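## Task

Put these into the wooden holder, one per pocket that suits it, each resting on its pocket's bottom: the spindle flipped over so that its current top faces down; the square dish standing on its edge with its broad faces vertical; and the probe flipped over so that its current top faces down. Use the reference image "manual" as a guide. Each item is scored on its own. The holder must stay upright on the table, and nothing may be tipped over or left off the table.

## Robot and tools

Robot: one UR7e-type six-joint arm with a Robotiq 2F-85 two-finger gripper and one camera, cam_wrist (896x504), on the wrist. There is only one arm, so every motion argument is a single row or list of rows for that arm. The reference picture is fetched with show_instructions.

Frames. All printed poses, velocities and targets use the arm's base frame, which is tilted against the table: the base sits at (0, 0, +0.123) m in the scene, and true up, expressed in base axes, is about (+0.004, -0.701, +0.713). So a pure lift is a mix of -y and +z in base axes, not +z alone. In the scene frame, z is up from the table top and +y is left when looking along +x. Gripper axes: fingers point along its +z, close along its y; a block juts about 10 cm toward its +x. end_effector_position is the point between the closed pads; fingertips extend about 19 mm past it closed, 6 mm fully open.

The row. Every motion uses rows of 9 numbers, each from -1 to 1: dx, dy, dz, rx, ry, rz, position, force_limit, speed. The first six are an offset, not a pose: a shift and a rotation vector relative to the current Hand target, along base-frame axes, with the turn taken about the Hand target point. Scale: 1.0 is 0.6 m for dx-dz and 180 degrees for rx-rz (so 0.05 is 3 cm or 9 degrees). Sending the same offset twice moves twice. The last three set the gripper: position +1 fully open (85 mm), about -0.8 pads touching, -1 close until blocked; force_limit from -1 (soft) to +1 (firm); speed from -1 (about 20 mm/s) to +1 (about 150 mm/s). A 0 in those slots is a real command, so repeat your previous gripper numbers to leave it unchanged. Commanded orientation is limited each step to 32 degrees from the measured one.

Tools.
- execute_actions(actions, cameras): actions is a list of actions; each action is up to 15 rows, one per 1/30 s step, last row held if fewer. Every row of an action is an offset from the Hand target at that action's start, not from the prior row. cameras lists names, ["all"] or []; images come by default only with an empty actions list.
- move(target, speed, blend, stop_force, zero, blocking, cameras): straight-line path toward target, one row or up to 15 rows, all offsets from the same starting Hand target. speed in m/s, 0.002 to 3.6 (default 0.25), one value or one per segment. blend in metres rounds corners (0 = stop at each). stop_force in N, 3 to 120, ends the path on a felt push; zero true takes a fresh sensor zero first. blocking=false returns after about 0.5 s while moving (not with stop_force). The result adds a move: line: done (within 3 mm and 2 degrees), off_target, moving, held, fault, plus limits such as paced or held.
- wait(seconds 0-10), stop() to brake a running move, zoom_image(camera "cam_wrist", region [x0,y0,x1,y1], at most 504x504 px), zero_wrist_force(), read_manual(section "licences"), finished_scene(scene 1 or 2) which ends the scene irreversibly.

Results. State gives end_effector_position (m) and end_effector_quat_wxyz in base frame, velocities, Joint positions, Joint torques, Hand target (the last commanded pose after clipping; next offsets start here), Tool commands, Wrist force and Wrist torque in the gripper's own axes plus the peak since last shown. The gripper often stops short of the Hand target; send the missing distance as a new offset. object_status: 0 moving, 1 blocked while opening, 2 blocked while closing (a grip), 3 reached the asked position. Check for 2 after closing with -1. position_measured is in counts: 3 open, 78 about 60 mm, 130 about 40 mm, 180 about 20 mm, 230 pads together.

Grip notes: slow close gives about 30 N per pad at force_limit -1 up to 100 N at +1; fast closes from well open give 120-245 N. To grip more gently, reopen first. Fingers stay put until a position differing by 0.01 or more is sent.

What to avoid. Net outside force near 150 N on the arm, or joint contact torque at its limit (142 N m for the first three joints, 26.6 for wrists), stops the arm for 10 s. The arm is stiff: aiming even slightly past a firm contact can fault it, so approach contacts slowly with stop_force and retreat without it. Do not route paths near the arm's base; go around it. Do not drop parts from height, release moving parts, slam into the table or holder, clamp hard on a part still resting on something, or swing loads fast. Long stretched poses or held loads heat motors; at 85 C the brakes lock for 30-60 s. Keep the holder upright and everything on the table, then call finished_scene.

Each tool is called after "Request:" by a JSON object that holds its "method" and its "body", one argument or row to a line.

Reference images:

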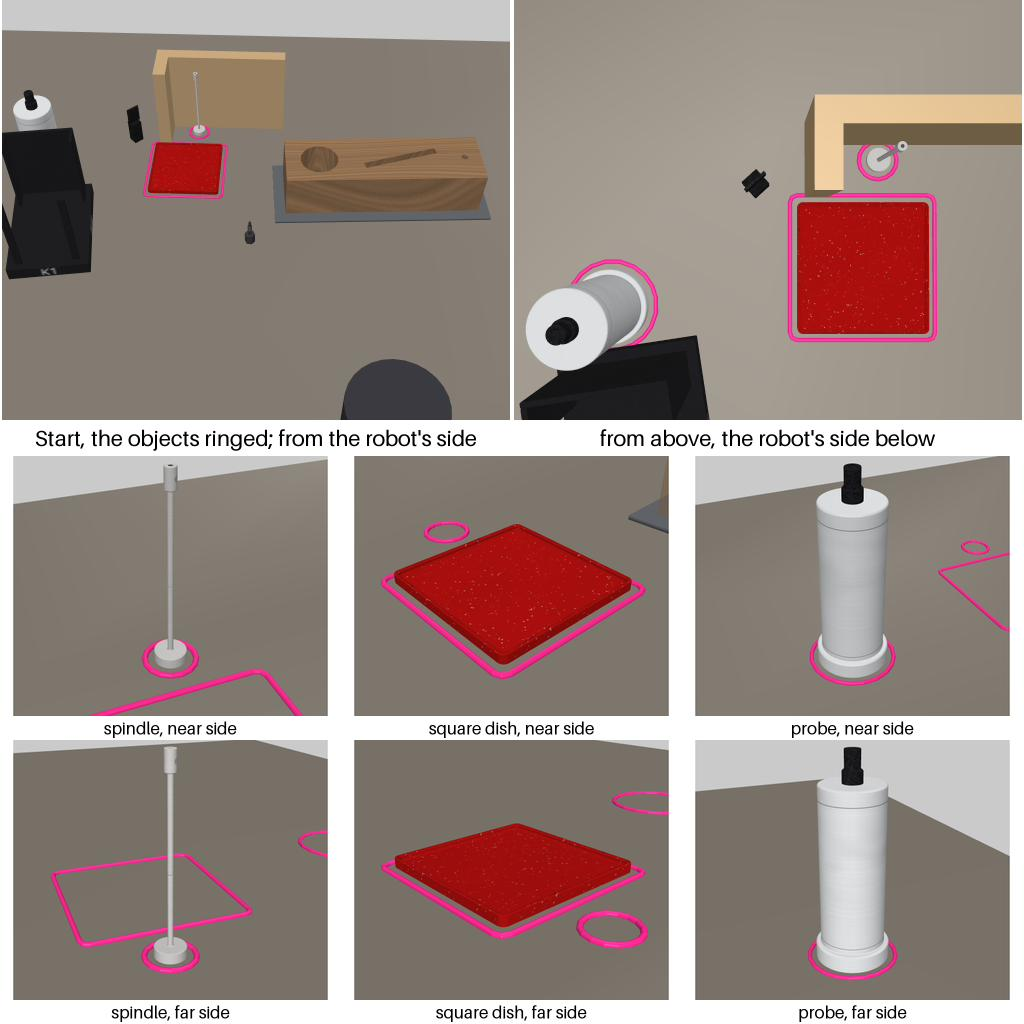

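## Session

Request:
{"method": "execute_actions", "body": {
  "actions": []
}}

Scene clock: 0.00 s.
end_effector_position=(+0.5972, -0.0368, +0.1849) position_measured=3 object_status=3 end_effector_quat_wxyz=(+0.704, -0.566, -0.323, -0.281)
Joint positions: [-0.621 -0.615 1.046 -0.214 -0.771 0.516]
Joint velocities: within noise
Joint torques (N m): no reading
Motor temperatures (°C): [36 28 30 37 39 31]
Wrist force (N): no reading
Wrist torque (N m): no reading
Wrist force, peak (N): no reading
Hand target: +0.5972, -0.0368, +0.1849; +0.704, -0.566, -0.323, -0.281
Tool commands: gripper/position=+1.0 gripper/force_limit=+1.0 gripper/speed=+1.0

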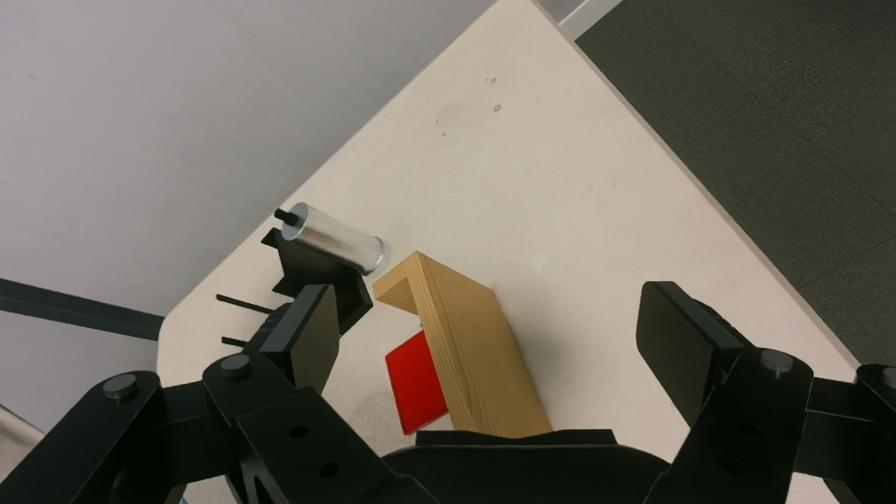

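Request:
{"method": "move", "body": {
  "target": [-0.245, -0.166, 0.279, -0.3005, 0.2628, -0.1307, 0.8, -0.3, -0.5],
  "speed": 0.4,
  "cameras": ["cam_wrist"]
}}

Scene clock: 7.03 s.
end_effector_position=(+0.4503, -0.1364, +0.3522) position_measured=28 object_status=3 end_effector_quat_wxyz=(-0.378, +0.926, +0.000, -0.002)
Joint positions: [-0.856 -1.422 1.391 -0.899 -1.097 2.125]
Joint torques (N m): [-14 -5.37 -27.86 -4.02 -2.64 1.31]
Wrist force (N): [0.9 0.5 -0.3]
Wrist torque (N m): [-0.20 -0.35 -0.15]
Wrist force, peak (N): [1.3 0.4 -0.8]
Hand target: +0.4502, -0.1364, +0.3523; -0.378, +0.926, +0.000, -0.002
Off the commanded pose: 0.000 m, 0 deg.
move: done

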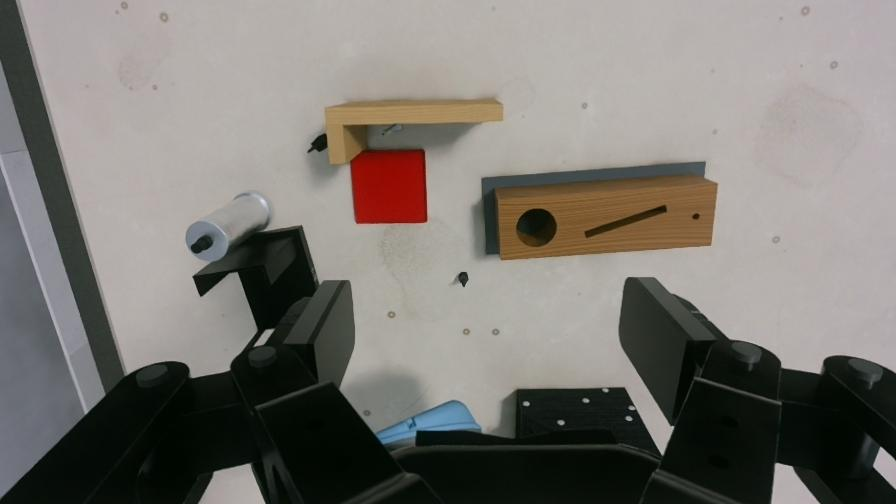

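Request:
{"method": "zoom_image", "body": {
  "camera": "cam_wrist",
  "region": [170, 80, 520, 300]
}}

Request:
{"method": "zoom_image", "body": {
  "camera": "cam_wrist",
  "region": [460, 140, 740, 300]
}}

Scaled by 1.440 from the camera's 896x504 image, which has a finer 1280x720 frame.

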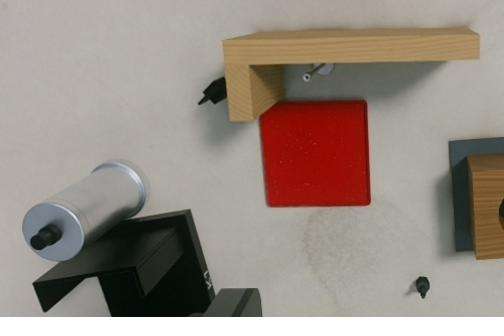

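Scaled by 1.800 from the camera's 896x504 image, which has a finer 1280x720 frame.

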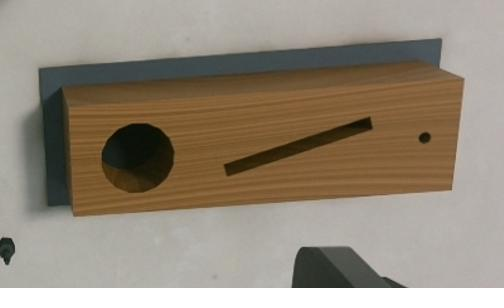

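Request:
{"method": "move", "body": {
  "target": [0, 0.2835, -0.1977, 0, 0, 0, 0.8, -0.3, -0.5],
  "speed": 0.3,
  "cameras": ["cam_wrist"]
}}

Request:
{"method": "zoom_image", "body": {
  "camera": "cam_wrist",
  "region": [280, 0, 640, 340]
}}

Scene clock: 20.17 s.
end_effector_position=(+0.4502, +0.0336, +0.2337) position_measured=28 object_status=3 end_effector_quat_wxyz=(-0.378, +0.926, +0.000, -0.002)
Joint positions: [-0.598 -1.582 1.897 -1.378 -0.957 2.378]
Joint torques (N m): [-12.45 -7.93 -12.5 -3.44 2.66 1.36]
Wrist force (N): [1.5 0.0 -0.6]
Wrist torque (N m): [-0.25 -0.46 -0.18]
Wrist force, peak (N): [0.7 1.1 -1.7]
Hand target: +0.4502, +0.0337, +0.2337; -0.378, +0.926, +0.000, -0.002
Off the commanded pose: 0.000 m, 0 deg.
move: done

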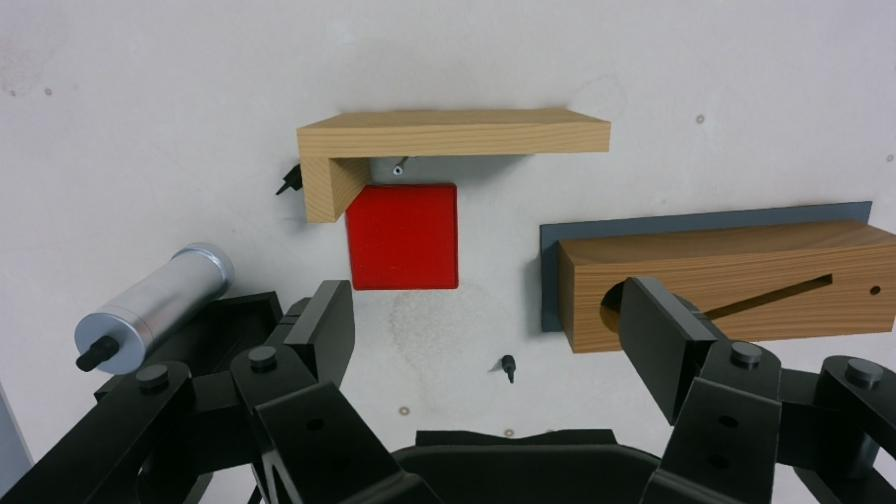

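Scaled by 1.400 from the camera's 896x504 image, which has a finer 1280x720 frame.

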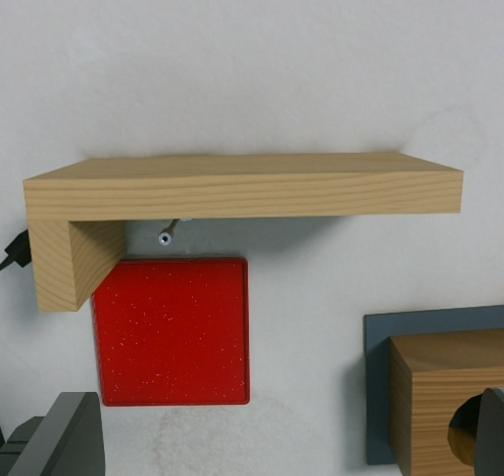

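Request:
{"method": "move", "body": {
  "target": [-0.03, 0.1775, -0.0592, 0, 0, 0, 0.8, -0.3, -0.5],
  "speed": 0.3,
  "cameras": ["cam_wrist"]
}}

Request:
{"method": "zoom_image", "body": {
  "camera": "cam_wrist",
  "region": [340, 140, 600, 340]
}}

Scene clock: 22.83 s.
end_effector_position=(+0.4322, +0.1401, +0.1982) position_measured=28 object_status=3 end_effector_quat_wxyz=(-0.378, +0.926, +0.000, -0.002)
Joint positions: [-0.403 -1.648 2.092 -1.642 -0.873 2.601]
Joint torques (N m): [-6.79 3.29 -13.63 -3.41 2.72 1.18]
Wrist force (N): [1.0 0.4 -0.8]
Wrist torque (N m): [-0.25 -0.43 -0.18]
Wrist force, peak (N): [1.8 0.8 -2.3]
Hand target: +0.4322, +0.1402, +0.1981; -0.378, +0.926, +0.000, -0.002
Off the commanded pose: 0.000 m, 0 deg.
move: done

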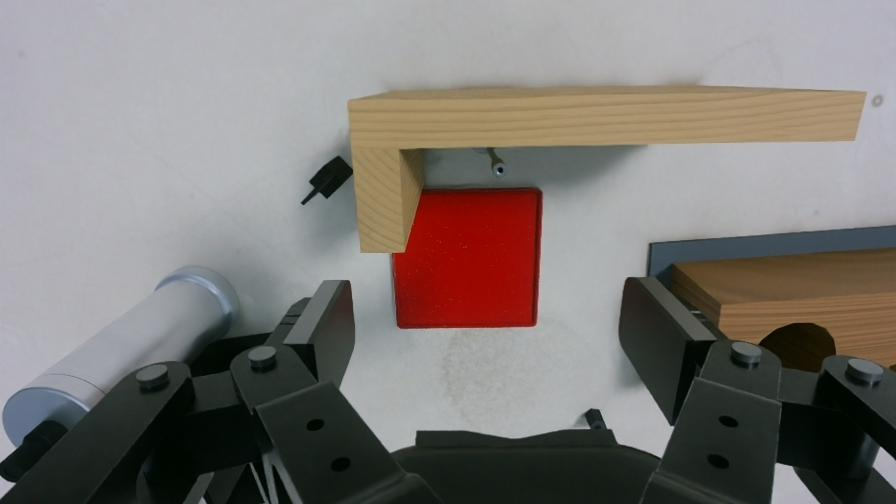

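Scaled by 1.938 from the camera's 896x504 image, which has a finer 1280x720 frame.

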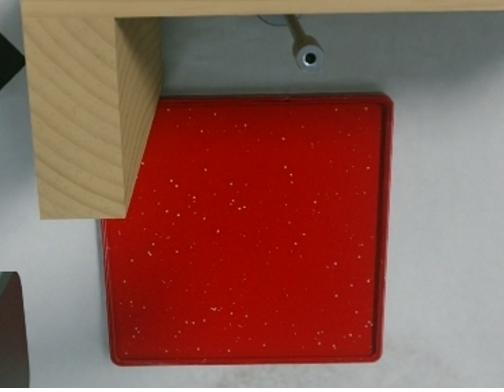

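Request:
{"method": "move", "body": {
  "target": [-0.0533, -0.0575, 0.037, 0.0017, -0.3563, -0.3508, -0.3, -0.3, -0.5],
  "speed": 0.3,
  "cameras": ["cam_wrist"]
}}

Scene clock: 47.57 s.
end_effector_position=(+0.4123, +0.1231, +0.2096) position_measured=167 object_status=3 end_effector_quat_wxyz=(-0.360, +0.850, -0.143, +0.356)
Joint positions: [-0.651 -2.079 2.754 -2.727 -0.583 3.087]
Joint torques (N m): [-6.98 4.06 -32.54 -0.51 0.1 -1.7]
Wrist force (N): [0.0 0.5 -0.2]
Wrist torque (N m): [-0.10 -0.06 -0.21]
Wrist force, peak (N): [-4.0 1.7 0.1]
Hand target: +0.4123, +0.1230, +0.2096; -0.360, +0.850, -0.143, +0.356 (not the last commanded pose)
Off the commanded pose: 0.024 m, 45 deg.
move: held (a check stopped the path); limits=held
pose unreachable: on one or more control steps of this call, first in action 0 (counted from 0), an arm could not follow its commanded pose, so it was not sent that pose on those steps. It may still have moved: this result reports where it is.
cause: moving toward the commanded pose would bring two parts of the arm too close to each other (joints 3 (elbow) and 4 (wrist 1) lie between them).

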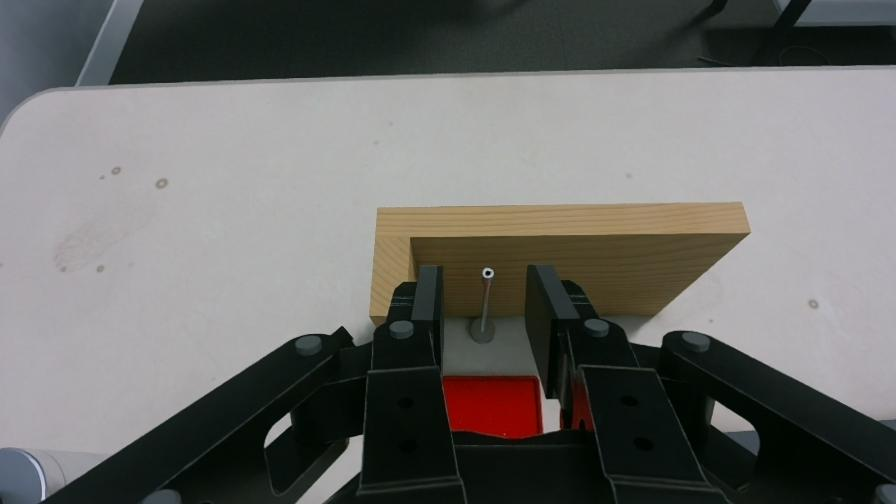

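Request:
{"method": "move", "body": {
  "target": [
    [-0.0117, 0.1498, -0.1637, 0, 0, 0, -0.3, -0.3, -0.5],
    [0.030, 0.1498, -0.1637, 0, 0, 0, -0.3, -0.3, -0.5]
  ],
  "speed": [0.2, 0.08],
  "blend": [0.01,0],
  "cameras": ["cam_wrist"]
}}

Scene clock: 61.47 s.
end_effector_position=(+0.4063, +0.1393, +0.1916) position_measured=167 object_status=3 end_effector_quat_wxyz=(-0.364, +0.853, -0.139, +0.347)
Joint positions: [-0.604 -2.006 2.792 -2.861 -0.6 3.131]
Joint torques (N m): [-15.6 5.03 -30.94 -1.15 2.79 -1.33]
Wrist force (N): [0.2 0.4 -0.5]
Wrist torque (N m): [-0.11 -0.07 -0.21]
Wrist force, peak (N): [-4.7 1.2 2.0]
Hand target: +0.4063, +0.1392, +0.1916; -0.364, +0.853, -0.139, +0.347 (not the last commanded pose)
Off the commanded pose: 0.111 m, 1 deg.
move: held (a check stopped the path); path passed 0 of 2 targets; limits=held
pose unreachable: on one or more control steps of this call, first in action 0 (counted from 0), an arm could not follow its commanded pose, so it was not sent that pose on those steps. It may still have moved: this result reports where it is.
cause: moving toward the commanded pose would bring two parts of the arm too close to each other (joints 3 (elbow) and 4 (wrist 1) lie between them).

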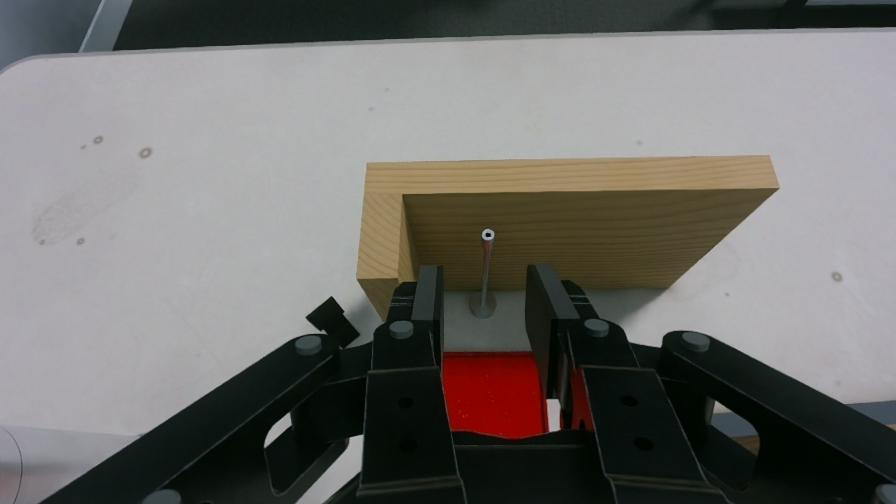

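Request:
{"method": "move", "body": {
  "target": [
    [0.0753, -0.0015, -0.0015, 0, 0, 0, -0.3, -0.3, -0.5],
    [0.0753, 0.1255, -0.1305, 0, 0, 0, -0.3, -0.3, -0.5]
  ],
  "speed": [0.15, 0.1],
  "cameras": ["cam_wrist"]
}}

Scene clock: 77.10 s.
end_effector_position=(+0.4489, +0.1835, +0.1435) position_measured=167 object_status=3 end_effector_quat_wxyz=(-0.363, +0.858, -0.136, +0.337)
Joint positions: [-0.329 -1.428 2.711 -3.597 -0.764 3.455]
Joint torques (N m): [-14.56 -4.28 -12.75 -2.42 -0.52 -0.05]
Wrist force (N): [0.1 9.8 -12.4]
Wrist torque (N m): [0.61 0.07 -0.12]
Wrist force, peak (N): [-16.3 71.4 -113.6]
Hand target: +0.4489, +0.1835, +0.1435; -0.363, +0.858, -0.136, +0.337 (not the last commanded pose)
Tool commands: gripper/position=-0.301961 gripper/force_limit=-0.301961 gripper/speed=-0.498039
Off the commanded pose: 0.043 m, 1 deg.
FORCE FAULT: contact force on the arm reached its limit, and the arm stopped for 10 seconds. The contact can be on any part of the arm, not only on its tool. That time counts as 20 of the actions that you can send in this scene. The arm's remaining commands of this call were not run. During the stop the arm's controller moved it back a little. The arm's target is now where it stood when the stop ended, not its last command. The arm accepts commands again.
move: fault; path passed 1 of 2 targets

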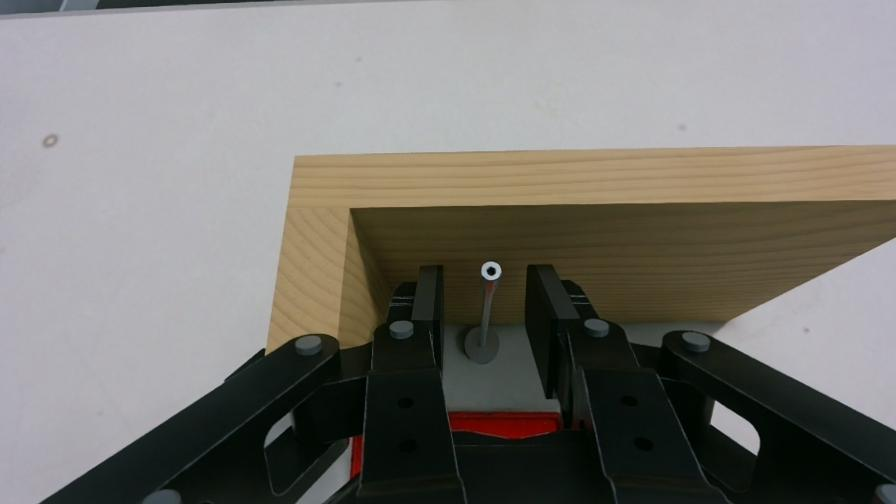

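Request:
{"method": "move", "body": {
  "target": [
    [-0.0167, -0.0819, 0.0831, 0, 0, 0, -0.3, -0.3, -0.5],
    [0.0132, -0.108, 0.1074, -0.007, 0.1706, 0.1665, -0.3, -0.3, -0.5]
  ],
  "speed": [0.08, 0.2],
  "blend": [0.01,0],
  "cameras": ["cam_wrist"]
}}

Scene clock: 86.40 s.
end_effector_position=(+0.4568, +0.1187, +0.2080) position_measured=167 object_status=3 end_effector_quat_wxyz=(-0.379, +0.925, +0.002, -0.002)
Joint positions: [-0.426 -1.59 2.005 -1.593 -0.881 2.569]
Joint torques (N m): [-10.25 3.02 -32.42 -0.99 -2.84 -1.6]
Wrist force (N): [1.1 0.6 0.1]
Wrist torque (N m): [-0.21 -0.44 0.01]
Wrist force, peak (N): [0.0 9.9 -12.9]
Hand target: +0.4568, +0.1187, +0.2080; -0.379, +0.925, +0.002, -0.002
Off the commanded pose: 0.000 m, 0 deg.
move: done

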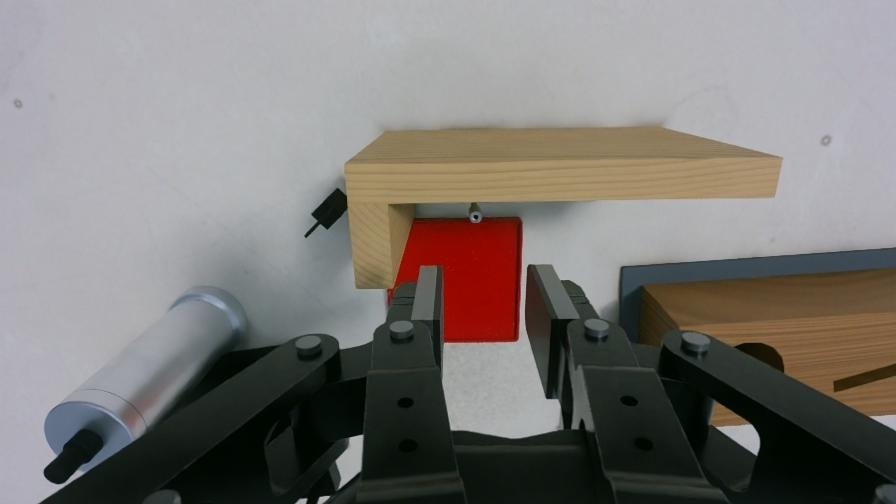

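Request:
{"method": "move", "body": {
  "target": [
    [0, 0.0982, -0.0998, 0, 0, 0, -0.3, -0.3, -0.5],
    [0, 0.0982, -0.0998, 0, 0, 0, -1, -0.4, -0.8]
  ],
  "speed": 0.12,
  "cameras": ["cam_wrist"]
}}

Scene clock: 92.20 s.
end_effector_position=(+0.4568, +0.1776, +0.1481) position_measured=220 object_status=0 end_effector_quat_wxyz=(-0.379, +0.925, +0.002, -0.002)
Joint positions: [-0.301 -1.516 2.133 -1.897 -0.839 2.725]
Joint torques (N m): [-10.3 -2.89 -11.28 -3.51 2.68 1.39]
Wrist force (N): [1.2 0.4 -0.7]
Wrist torque (N m): [-0.24 -0.39 -0.16]
Wrist force, peak (N): [1.6 0.6 -0.5]
Hand target: +0.4568, +0.1776, +0.1481; -0.379, +0.925, +0.002, -0.002
Off the commanded pose: 0.000 m, 0 deg.
move: done

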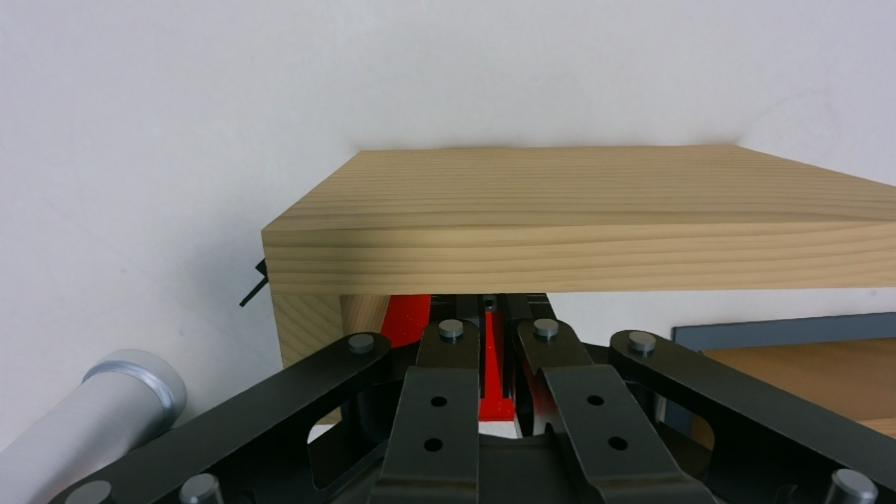

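Request:
{"method": "move", "body": {
  "target": [
    [0, -0.1637, 0.1663, 0, 0, 0, -1, -0.4, -0.8],
    [-0.095, -0.7337, -0.395, 0, 0, 0, -1, -0.4, -0.8]
  ],
  "speed": [0.15, 0.35],
  "blend": [0.03,0],
  "cameras": ["cam_wrist"]
}}

Scene clock: 97.07 s.
end_effector_position=(+0.3998, -0.2625, -0.0888) position_measured=220 object_status=2 end_effector_quat_wxyz=(-0.379, +0.925, +0.002, -0.002)
Joint positions: [-1.059 -0.846 1.805 -1.818 -1.226 1.949]
Joint torques (N m): [-34.75 -17.33 -35.03 -4.05 -2.82 -1.6]
Wrist force (N): [1.4 0.0 0.3]
Wrist torque (N m): [-0.22 -0.42 -0.02]
Wrist force, peak (N): [2.1 -1.0 -0.9]
Hand target: +0.3998, -0.2626, -0.0889; -0.379, +0.925, +0.002, -0.002
Off the commanded pose: 0.000 m, 0 deg.
move: done

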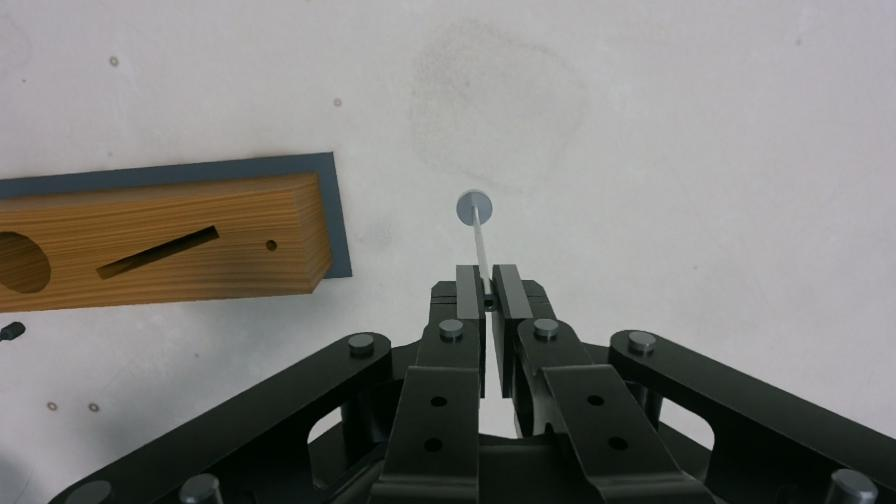

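Request:
{"method": "move", "body": {
  "target": [0, 0.1532, -0.1556, 0, 0, 0, -1, -0.4, -0.8],
  "speed": 0.2
}}

Request:
{"method": "move", "body": {
  "target": [0, 0.0234, -0.02375, 0, 0, 0, -1, -0.4, -0.8],
  "speed": 0.012,
  "stop_force": 3
}}

Scene clock: 100.27 s.
end_effector_position=(+0.3998, -0.1708, -0.1821) position_measured=220 object_status=2 end_effector_quat_wxyz=(-0.379, +0.925, +0.002, -0.003)
Joint positions: [-0.971 -0.707 1.978 -2.155 -1.169 2.021]
Joint torques (N m): [-17.1 -20.73 -12.6 -4.3 2.54 1.51]
Wrist force (N): [1.1 0.7 0.7]
Wrist torque (N m): [-0.14 -0.42 -0.17]
Wrist force, peak (N): [1.1 0.7 2.1]
Hand target: +0.3998, -0.1707, -0.1823; -0.379, +0.925, +0.002, -0.002
Off the commanded pose: 0.000 m, 0 deg.
move: done

Scene clock: 102.23 s.
end_effector_position=(+0.3998, -0.1653, -0.1877) position_measured=220 object_status=2 end_effector_quat_wxyz=(-0.379, +0.925, +0.002, -0.002)
Joint positions: [-0.965 -0.696 1.985 -2.176 -1.165 2.027]
Joint torques (N m): [-34.05 -29.86 -28.24 -0.64 -2.82 -1.53]
Wrist force (N): [1.5 0.1 -5.4]
Wrist torque (N m): [-0.12 -0.43 -0.16]
Wrist force, peak (N): [1.0 -1.0 -18.0]
Hand target: +0.3998, -0.1653, -0.1877; -0.379, +0.925, +0.002, -0.002 (not the last commanded pose)
Off the commanded pose: 0.012 m, 0 deg.
move: contact

Request:
{"method": "move", "body": {
  "target": [
    [0,0,0,0,0,0,-0.35,-0.4,-1],
    [0, -0.1637, 0.1663, 0, 0, 0, -0.35, -0.4, -1]
  ],
  "speed": [0.05,0.12],
  "cameras": ["cam_wrist"]
}}

Request:
{"method": "zoom_image", "body": {
  "camera": "cam_wrist",
  "region": [400, 140, 580, 320]
}}

Scene clock: 108.77 s.
end_effector_position=(+0.3998, -0.2634, -0.0880) position_measured=173 object_status=3 end_effector_quat_wxyz=(-0.379, +0.925, +0.002, -0.002)
Joint positions: [-1.06 -0.846 1.802 -1.815 -1.226 1.949]
Joint torques (N m): [-34.69 -29.09 -34.01 -1.39 -2.67 -1.53]
Wrist force (N): [1.6 0.0 0.1]
Wrist torque (N m): [-0.22 -0.45 -0.02]
Wrist force, peak (N): [1.4 0.0 -5.3]
Hand target: +0.3998, -0.2635, -0.0879; -0.379, +0.925, +0.002, -0.002
Off the commanded pose: 0.000 m, 0 deg.
move: done

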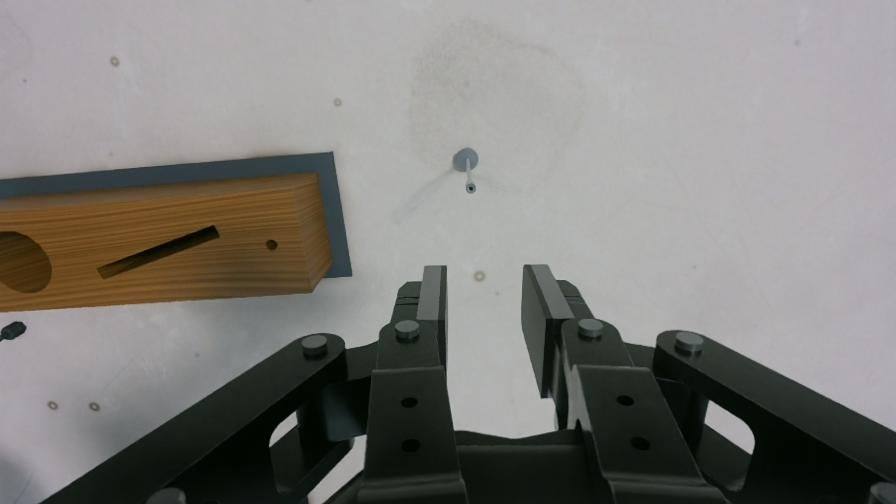

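Scaled by 2.800 from the camera's 896x504 image, which has a finer 1280x720 frame.

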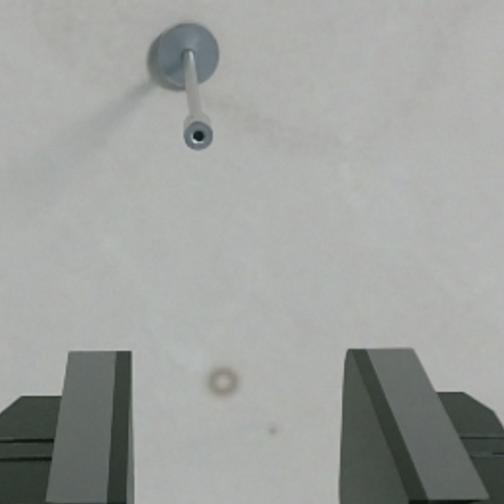

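Request:
{"method": "move", "body": {
  "target": [
    [0.118,-0.0269,0.0273,0.3552,-0.2469,0.251,-0.35,-0.4,-1],
    [0.2013,0.0543,-0.0565,0.704,-0.4893,0.4975,-0.35,-0.4,-1],
    [0.1347,0.2202,-0.225,0.704,-0.4893,0.4975,-0.35,-0.4,-1]
  ],
  "speed": [0.35,0.35,0.25],
  "blend": [0.02,0.02,0],
  "cameras": ["cam_wrist"]
}}

Scene clock: 118.80 s.
end_effector_position=(+0.4807, -0.1315, -0.2229) position_measured=173 object_status=3 end_effector_quat_wxyz=(+0.660, +0.256, -0.653, -0.268)
Joint positions: [-0.359 0.145 0.477 -0.605 -1.918 -0.753]
Joint torques (N m): [-36.3 -52.04 -7.73 -0.99 0.95 -1.49]
Wrist force (N): [-1.5 0.1 1.9]
Wrist torque (N m): [-0.02 0.49 -0.18]
Wrist force, peak (N): [-3.2 -0.3 2.3]
Hand target: +0.4807, -0.1314, -0.2229; +0.660, +0.256, -0.653, -0.268
Off the commanded pose: 0.000 m, 0 deg.
elbow stopped short: the move would have taken joint 3 (elbow) straighter than the controller allows.
move: done

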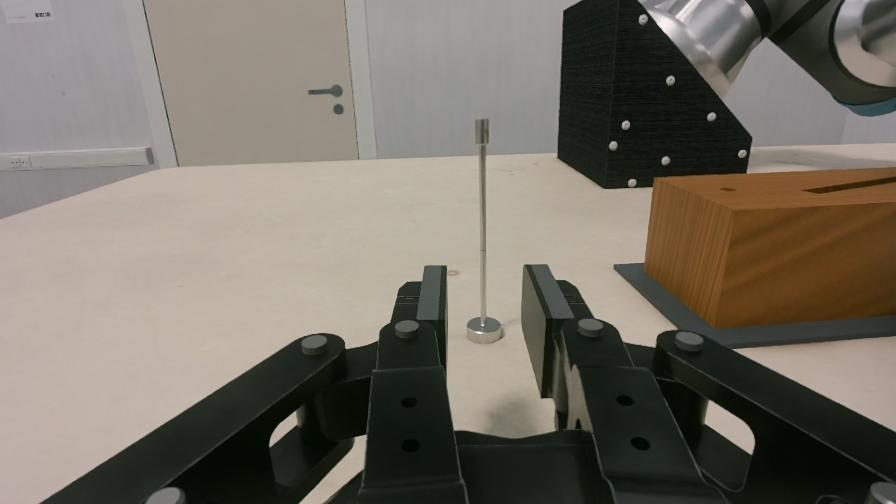

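Request:
{"method": "move", "body": {
  "target": [
    [-0.1098,0,0,0,0,0,-0.35,-0.4,-1],
    [-0.1098,0,0,0,0,0,-1,-0.4,-0.9]
  ],
  "speed": 0.12
}}

Request:
{"method": "wait", "body": {
  "seconds": 0.3,
  "cameras": ["cam_wrist"]
}}

Scene clock: 122.17 s.
end_effector_position=(+0.4148, -0.1314, -0.2229) position_measured=230 object_status=3 end_effector_quat_wxyz=(+0.660, +0.256, -0.653, -0.268)
Joint positions: [-0.393 -0.032 0.916 -0.868 -1.953 -0.753]
Joint torques (N m): [-52.2 -50.21 -6.57 -0.86 -4.46 -1.59]
Wrist force (N): [-1.6 0.2 2.1]
Wrist torque (N m): [0.02 0.45 -0.17]
Wrist force, peak (N): [-1.8 0.2 2.5]
Hand target: +0.4148, -0.1314, -0.2229; +0.660, +0.256, -0.653, -0.268
Off the commanded pose: 0.000 m, 0 deg.
move: done

Scene clock: 122.47 s.
end_effector_position=(+0.4148, -0.1314, -0.2229) position_measured=230 object_status=3 end_effector_quat_wxyz=(+0.660, +0.256, -0.653, -0.268)
Joint positions: [-0.393 -0.032 0.916 -0.868 -1.953 -0.753]
Joint torques (N m): [-52.07 -50.18 -7.1 -0.9 -4.47 -1.48]
Wrist force (N): [-1.5 0.1 2.1]
Wrist torque (N m): [0.00 0.43 -0.16]
Wrist force, peak (N): [-1.7 0.0 2.1]
Hand target: +0.4148, -0.1314, -0.2229; +0.660, +0.256, -0.653, -0.268
Tool commands: gripper/position=-1.0 gripper/force_limit=-0.4 gripper/speed=-0.9
Off the commanded pose: 0.000 m, 0 deg.
wait: 0.30 s; at rest by 0.17 s

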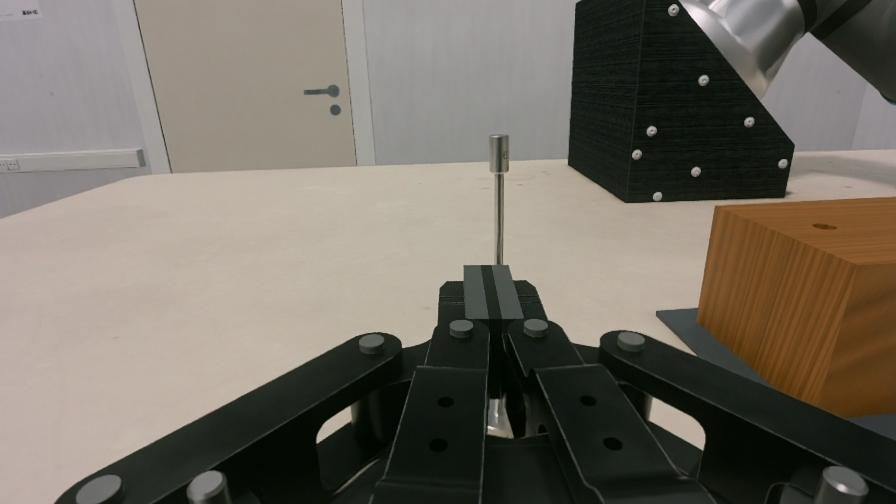

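Request:
{"method": "move", "body": {
  "target": [
    [0,0,0,0,0,0,-0.35,-0.4,-1],
    [-0.0187,0.0024,0.0024,0,0,0,-0.35,-0.4,-1],
    [-0.0187,0.0024,0.0024,0,0,0,-1,-0.4,-0.9]
  ],
  "speed": 0.05,
  "cameras": ["cam_wrist"]
}}

Scene clock: 131.27 s.
end_effector_position=(+0.4036, -0.1300, -0.2215) position_measured=226 object_status=0 end_effector_quat_wxyz=(+0.660, +0.256, -0.653, -0.268)
Joint positions: [-0.398 -0.056 0.976 -0.903 -1.957 -0.753]
Joint torques (N m): [-49.94 -47.28 -6.83 -0.85 -3.5 -1.26]
Wrist force (N): [0.8 0.4 2.2]
Wrist torque (N m): [-0.02 0.51 -0.23]
Wrist force, peak (N): [-1.8 0.2 2.4]
Hand target: +0.4036, -0.1300, -0.2215; +0.660, +0.256, -0.653, -0.268
Off the commanded pose: 0.000 m, 0 deg.
move: done

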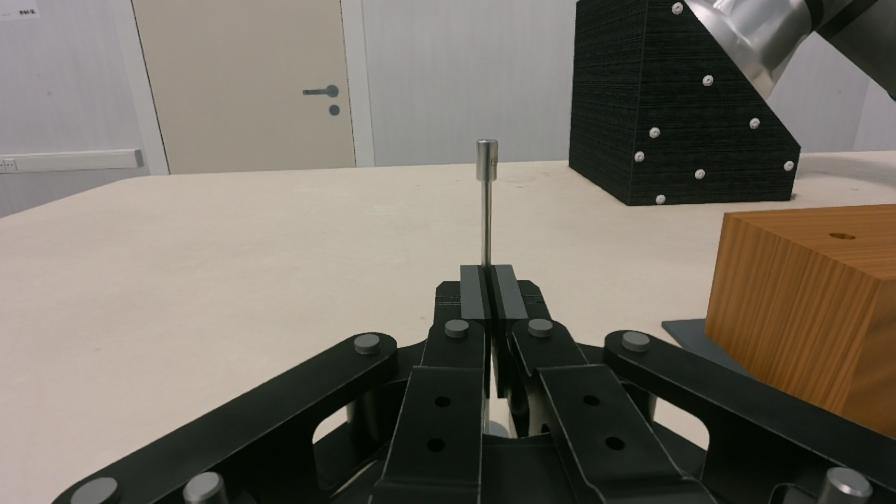

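Request:
{"method": "move", "body": {
  "target": [
    [0,-0.1052,0.1069,0,0,0,-1,-0.4,-0.9],
    [0,-0.1052,0.1069,0.0017,-0.3563,-0.3508,-1,-0.4,-0.9],
    [0,0.0304,-0.0309,0.0017,-0.3563,-0.3508,-1,-0.4,-0.9]
  ],
  "speed": [0.15,0.35,0.2],
  "blend": [0.02,0.02,0]
}}

Request:
{"method": "move", "body": {
  "target": [0,0.0234,-0.0238,0,0,0,-1,-0.4,-0.9],
  "speed": 0.012,
  "stop_force": 3,
  "cameras": ["cam_wrist"]
}}

Scene clock: 138.70 s.
end_effector_position=(+0.4035, -0.1118, -0.2399) position_measured=226 object_status=2 end_effector_quat_wxyz=(-0.004, +0.007, +0.921, +0.389)
Joint positions: [-0.901 -0.568 2.018 -2.34 -1.112 -1.052]
Joint torques (N m): [-18.51 -19.95 -12.53 -3.84 2.61 1.51]
Wrist force (N): [1.1 0.7 0.5]
Wrist torque (N m): [-0.14 -0.41 -0.18]
Wrist force, peak (N): [-3.0 0.1 2.2]
Hand target: +0.4036, -0.1117, -0.2400; -0.004, +0.007, +0.921, +0.389
Off the commanded pose: 0.000 m, 0 deg.
move: done

Scene clock: 141.03 s.
end_effector_position=(+0.4035, -0.1042, -0.2477) position_measured=226 object_status=2 end_effector_quat_wxyz=(-0.004, +0.007, +0.921, +0.389)
Joint positions: [-0.892 -0.549 2.022 -2.368 -1.106 -1.043]
Joint torques (N m): [-36.01 -35.01 -24.28 -1.3 -3.1 -1.57]
Wrist force (N): [0.2 0.6 -2.3]
Wrist torque (N m): [-0.19 -0.49 -0.16]
Wrist force, peak (N): [6.4 5.7 -29.2]
Hand target: +0.4035, -0.1042, -0.2477; -0.004, +0.007, +0.921, +0.389 (not the last commanded pose)
Off the commanded pose: 0.009 m, 0 deg.
move: contact

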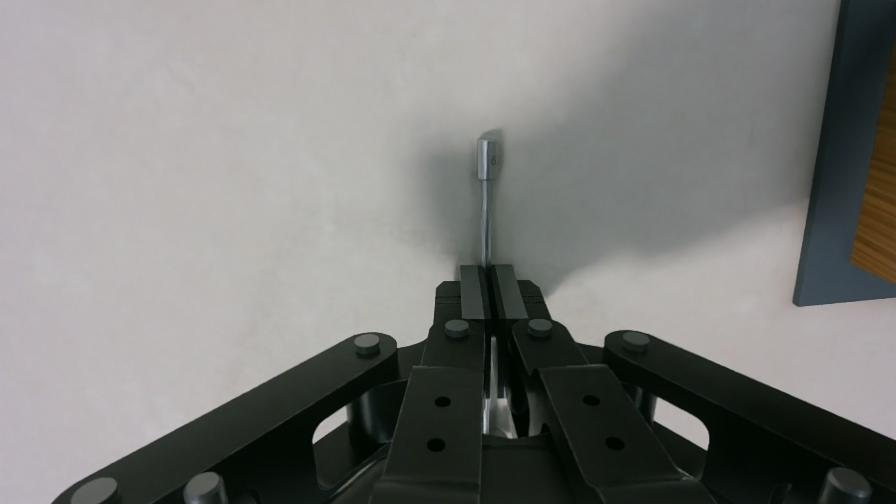

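Request:
{"method": "move", "body": {
  "target": [
    [0,0,0,0,0,0,-0.35,-0.4,-1],
    [0,-0.0234,0.0238,0,0,0,-0.35,-0.4,-1],
    [0.0525,-0.1403,0.1425,-0.0023,0.3508,-0.3563,-0.35,-0.4,-1],
    [0.0525,-0.1403,0.1425,-0.0045,0.7016,-0.7126,-0.35,-0.4,-1]
  ],
  "speed": [0.05,0.05,0.4,0.4],
  "blend": [0,0.005,0.02,0],
  "cameras": ["cam_wrist"]
}}

Request:
{"method": "zoom_image", "body": {
  "camera": "cam_wrist",
  "region": [400, 100, 600, 300]
}}

Scene clock: 149.73 s.
end_effector_position=(+0.4350, -0.1884, -0.1622) position_measured=173 object_status=3 end_effector_quat_wxyz=(-0.369, +0.929, -0.006, -0.006)
Joint positions: [-0.932 -0.727 1.888 -2.081 -1.155 2.08]
Joint torques (N m): [-18.81 -33.07 -13.49 -4.01 -2.78 1.26]
Wrist force (N): [1.1 0.5 0.2]
Wrist torque (N m): [-0.19 -0.41 -0.19]
Wrist force, peak (N): [0.9 8.4 -24.3]
Hand target: +0.4350, -0.1884, -0.1622; -0.369, +0.929, -0.006, -0.006
Off the commanded pose: 0.000 m, 0 deg.
move: done

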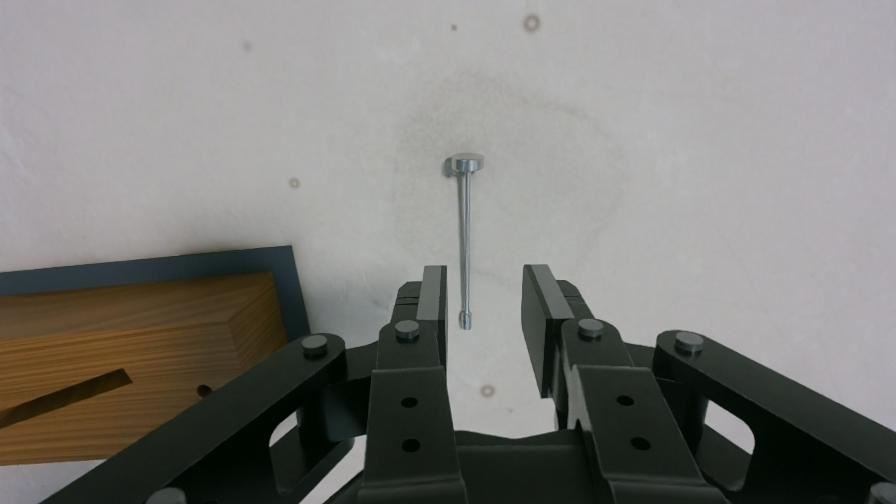

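Scaled by 2.520 from the camera's 896x504 image, which has a finer 1280x720 frame.

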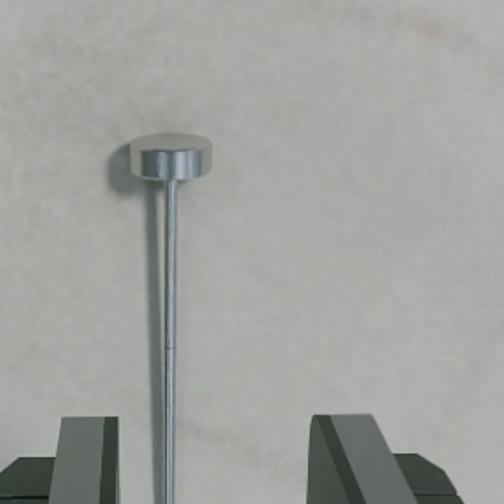

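Request:
{"method": "move", "body": {
  "target": [
    [0,0.1415,-0.1385,0,0,0,-0.35,-0.4,-1],
    [0,0.1415,-0.1385,0,0,0,-1,-0.3,-0.9],
    [0,0.0245,-0.0195,0,0,0,-1,-0.3,-0.9]
  ],
  "speed": [0.12,0.1,0.1],
  "cameras": ["cam_wrist"]
}}

Scene clock: 157.37 s.
end_effector_position=(+0.4351, -0.1736, -0.1740) position_measured=226 object_status=2 end_effector_quat_wxyz=(-0.369, +0.929, -0.006, -0.006)
Joint positions: [-0.916 -0.708 1.912 -2.129 -1.145 2.095]
Joint torques (N m): [-35.22 -32.59 -33.23 -1.07 -2.81 -1.5]
Wrist force (N): [1.2 0.7 0.6]
Wrist torque (N m): [-0.14 -0.42 -0.01]
Wrist force, peak (N): [1.0 0.5 1.6]
Hand target: +0.4350, -0.1737, -0.1739; -0.369, +0.929, -0.006, -0.006
Off the commanded pose: 0.000 m, 0 deg.
move: done

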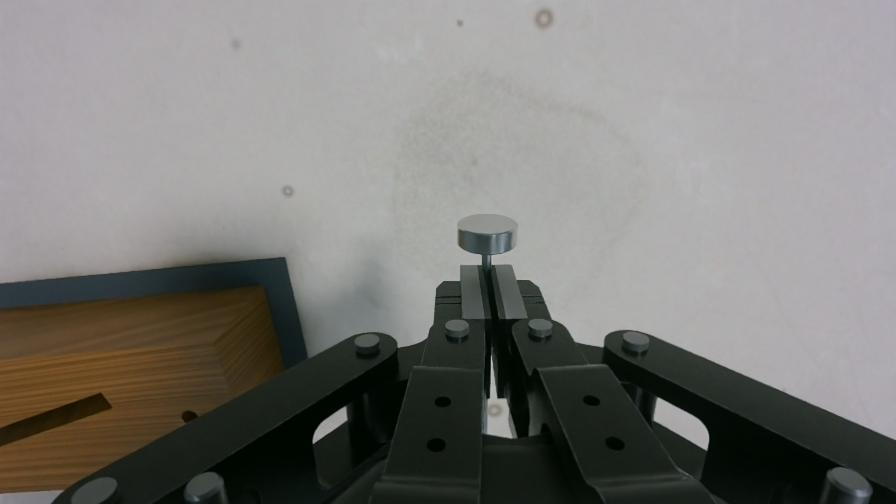

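Request:
{"method": "move", "body": {
  "target": [
    [-0.05,-0.1173,0.0717,0.3899,-0.5497,0.0084,-1,-0.3,-0.9],
    [-0.1273,0.089,0.1752,0.3899,-0.5497,0.0084,-1,-0.3,-0.9]
  ],
  "speed": [0.35,0.2],
  "blend": [0.02,0],
  "cameras": ["cam_wrist"]
}}

Scene clock: 167.40 s.
end_effector_position=(+0.3587, -0.1204, -0.0688) position_measured=226 object_status=2 end_effector_quat_wxyz=(+0.654, -0.274, -0.272, -0.651)
Joint positions: [-0.99 -0.074 1.38 -0.438 -1.169 -0.428]
Joint torques (N m): [-38.05 -48.59 -8.03 0.61 1.6 1.22]
Wrist force (N): [-1.9 0.1 1.9]
Wrist torque (N m): [0.01 0.50 -0.33]
Wrist force, peak (N): [-2.4 -0.2 3.1]
Hand target: +0.3587, -0.1203, -0.0688; +0.654, -0.274, -0.272, -0.651
Off the commanded pose: 0.000 m, 0 deg.
move: done

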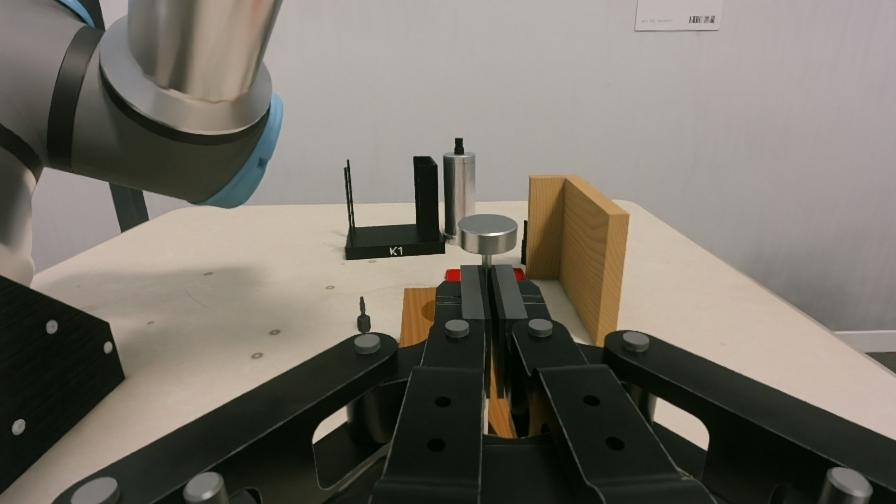

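Request:
{"method": "move", "body": {
  "target": [0,0.0468,-0.0475,0,0,0,-1,-0.3,-0.9],
  "speed": 0.012,
  "stop_force": 3
}}

Scene clock: 172.50 s.
end_effector_position=(+0.3587, -0.0922, -0.0973) position_measured=226 object_status=2 end_effector_quat_wxyz=(+0.654, -0.274, -0.272, -0.651)
Joint positions: [-0.954 -0.015 1.371 -0.476 -1.146 -0.458]
Joint torques (N m): [-19.53 -36.53 -24.22 0.7 1.54 -1.48]
Wrist force (N): [-1.7 0.0 1.8]
Wrist torque (N m): [0.03 0.47 -0.21]
Wrist force, peak (N): [-2.0 0.0 2.2]
Hand target: +0.3587, -0.0922, -0.0973; +0.654, -0.274, -0.272, -0.651
Off the commanded pose: 0.000 m, 0 deg.
move: done

Request:
{"method": "move", "body": {
  "target": [0,0.035,-0.0356,0,0,0,-1,-0.3,-0.9],
  "speed": 0.012,
  "stop_force": 4,
  "cameras": ["cam_wrist"]
}}

Scene clock: 175.70 s.
end_effector_position=(+0.3587, -0.0828, -0.1068) position_measured=226 object_status=2 end_effector_quat_wxyz=(+0.654, -0.274, -0.272, -0.651)
Joint positions: [-0.941 0.005 1.365 -0.486 -1.138 -0.469]
Joint torques (N m): [-37.05 -48.32 -5.39 2.52 -3.11 1.41]
Wrist force (N): [3.2 -0.1 1.4]
Wrist torque (N m): [0.05 0.50 -0.23]
Wrist force, peak (N): [6.4 0.5 1.3]
Hand target: +0.3587, -0.0828, -0.1068; +0.654, -0.274, -0.272, -0.651 (not the last commanded pose)
Off the commanded pose: 0.017 m, 0 deg.
move: contact

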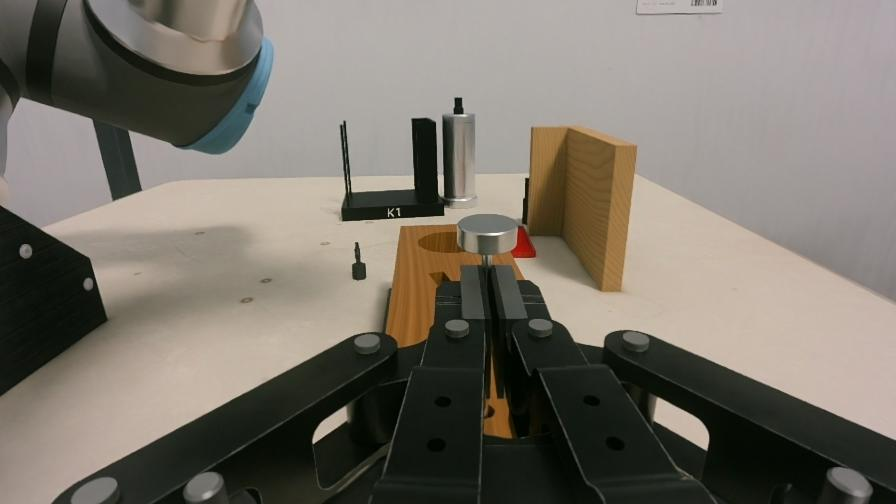

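Request:
{"method": "zoom_image", "body": {
  "camera": "cam_wrist",
  "region": [450, 370, 530, 440]
}}

Scaled by 6.300 from the camera's 896x504 image, which has a finer 1280x720 frame.

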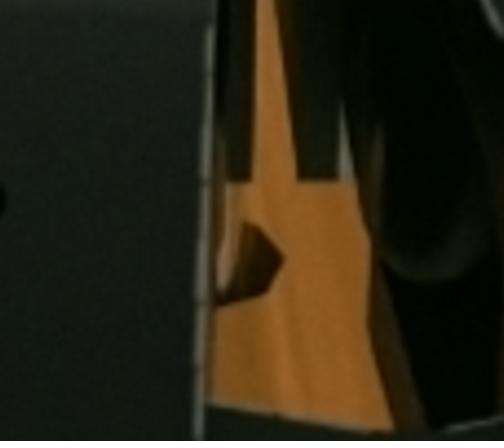

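Request:
{"method": "move", "body": {
  "target": [0,0.0117,-0.0119,0,0,0,-1,-0.3,-0.9],
  "speed": 0.006,
  "stop_force": 8
}}

Scene clock: 180.23 s.
end_effector_position=(+0.3586, -0.0821, -0.1075) position_measured=226 object_status=2 end_effector_quat_wxyz=(+0.654, -0.273, -0.272, -0.651)
Joint positions: [-0.94 0.007 1.365 -0.487 -1.137 -0.47]
Joint torques (N m): [-33.96 -45.99 -5.02 0.63 -2.02 1.13]
Wrist force (N): [12.1 0.1 0.7]
Wrist torque (N m): [0.07 0.64 -0.21]
Wrist force, peak (N): [13.5 0.2 0.7]
Hand target: +0.3586, -0.0821, -0.1075; +0.654, -0.273, -0.272, -0.651 (not the last commanded pose)
Off the commanded pose: 0.009 m, 0 deg.
move: contact


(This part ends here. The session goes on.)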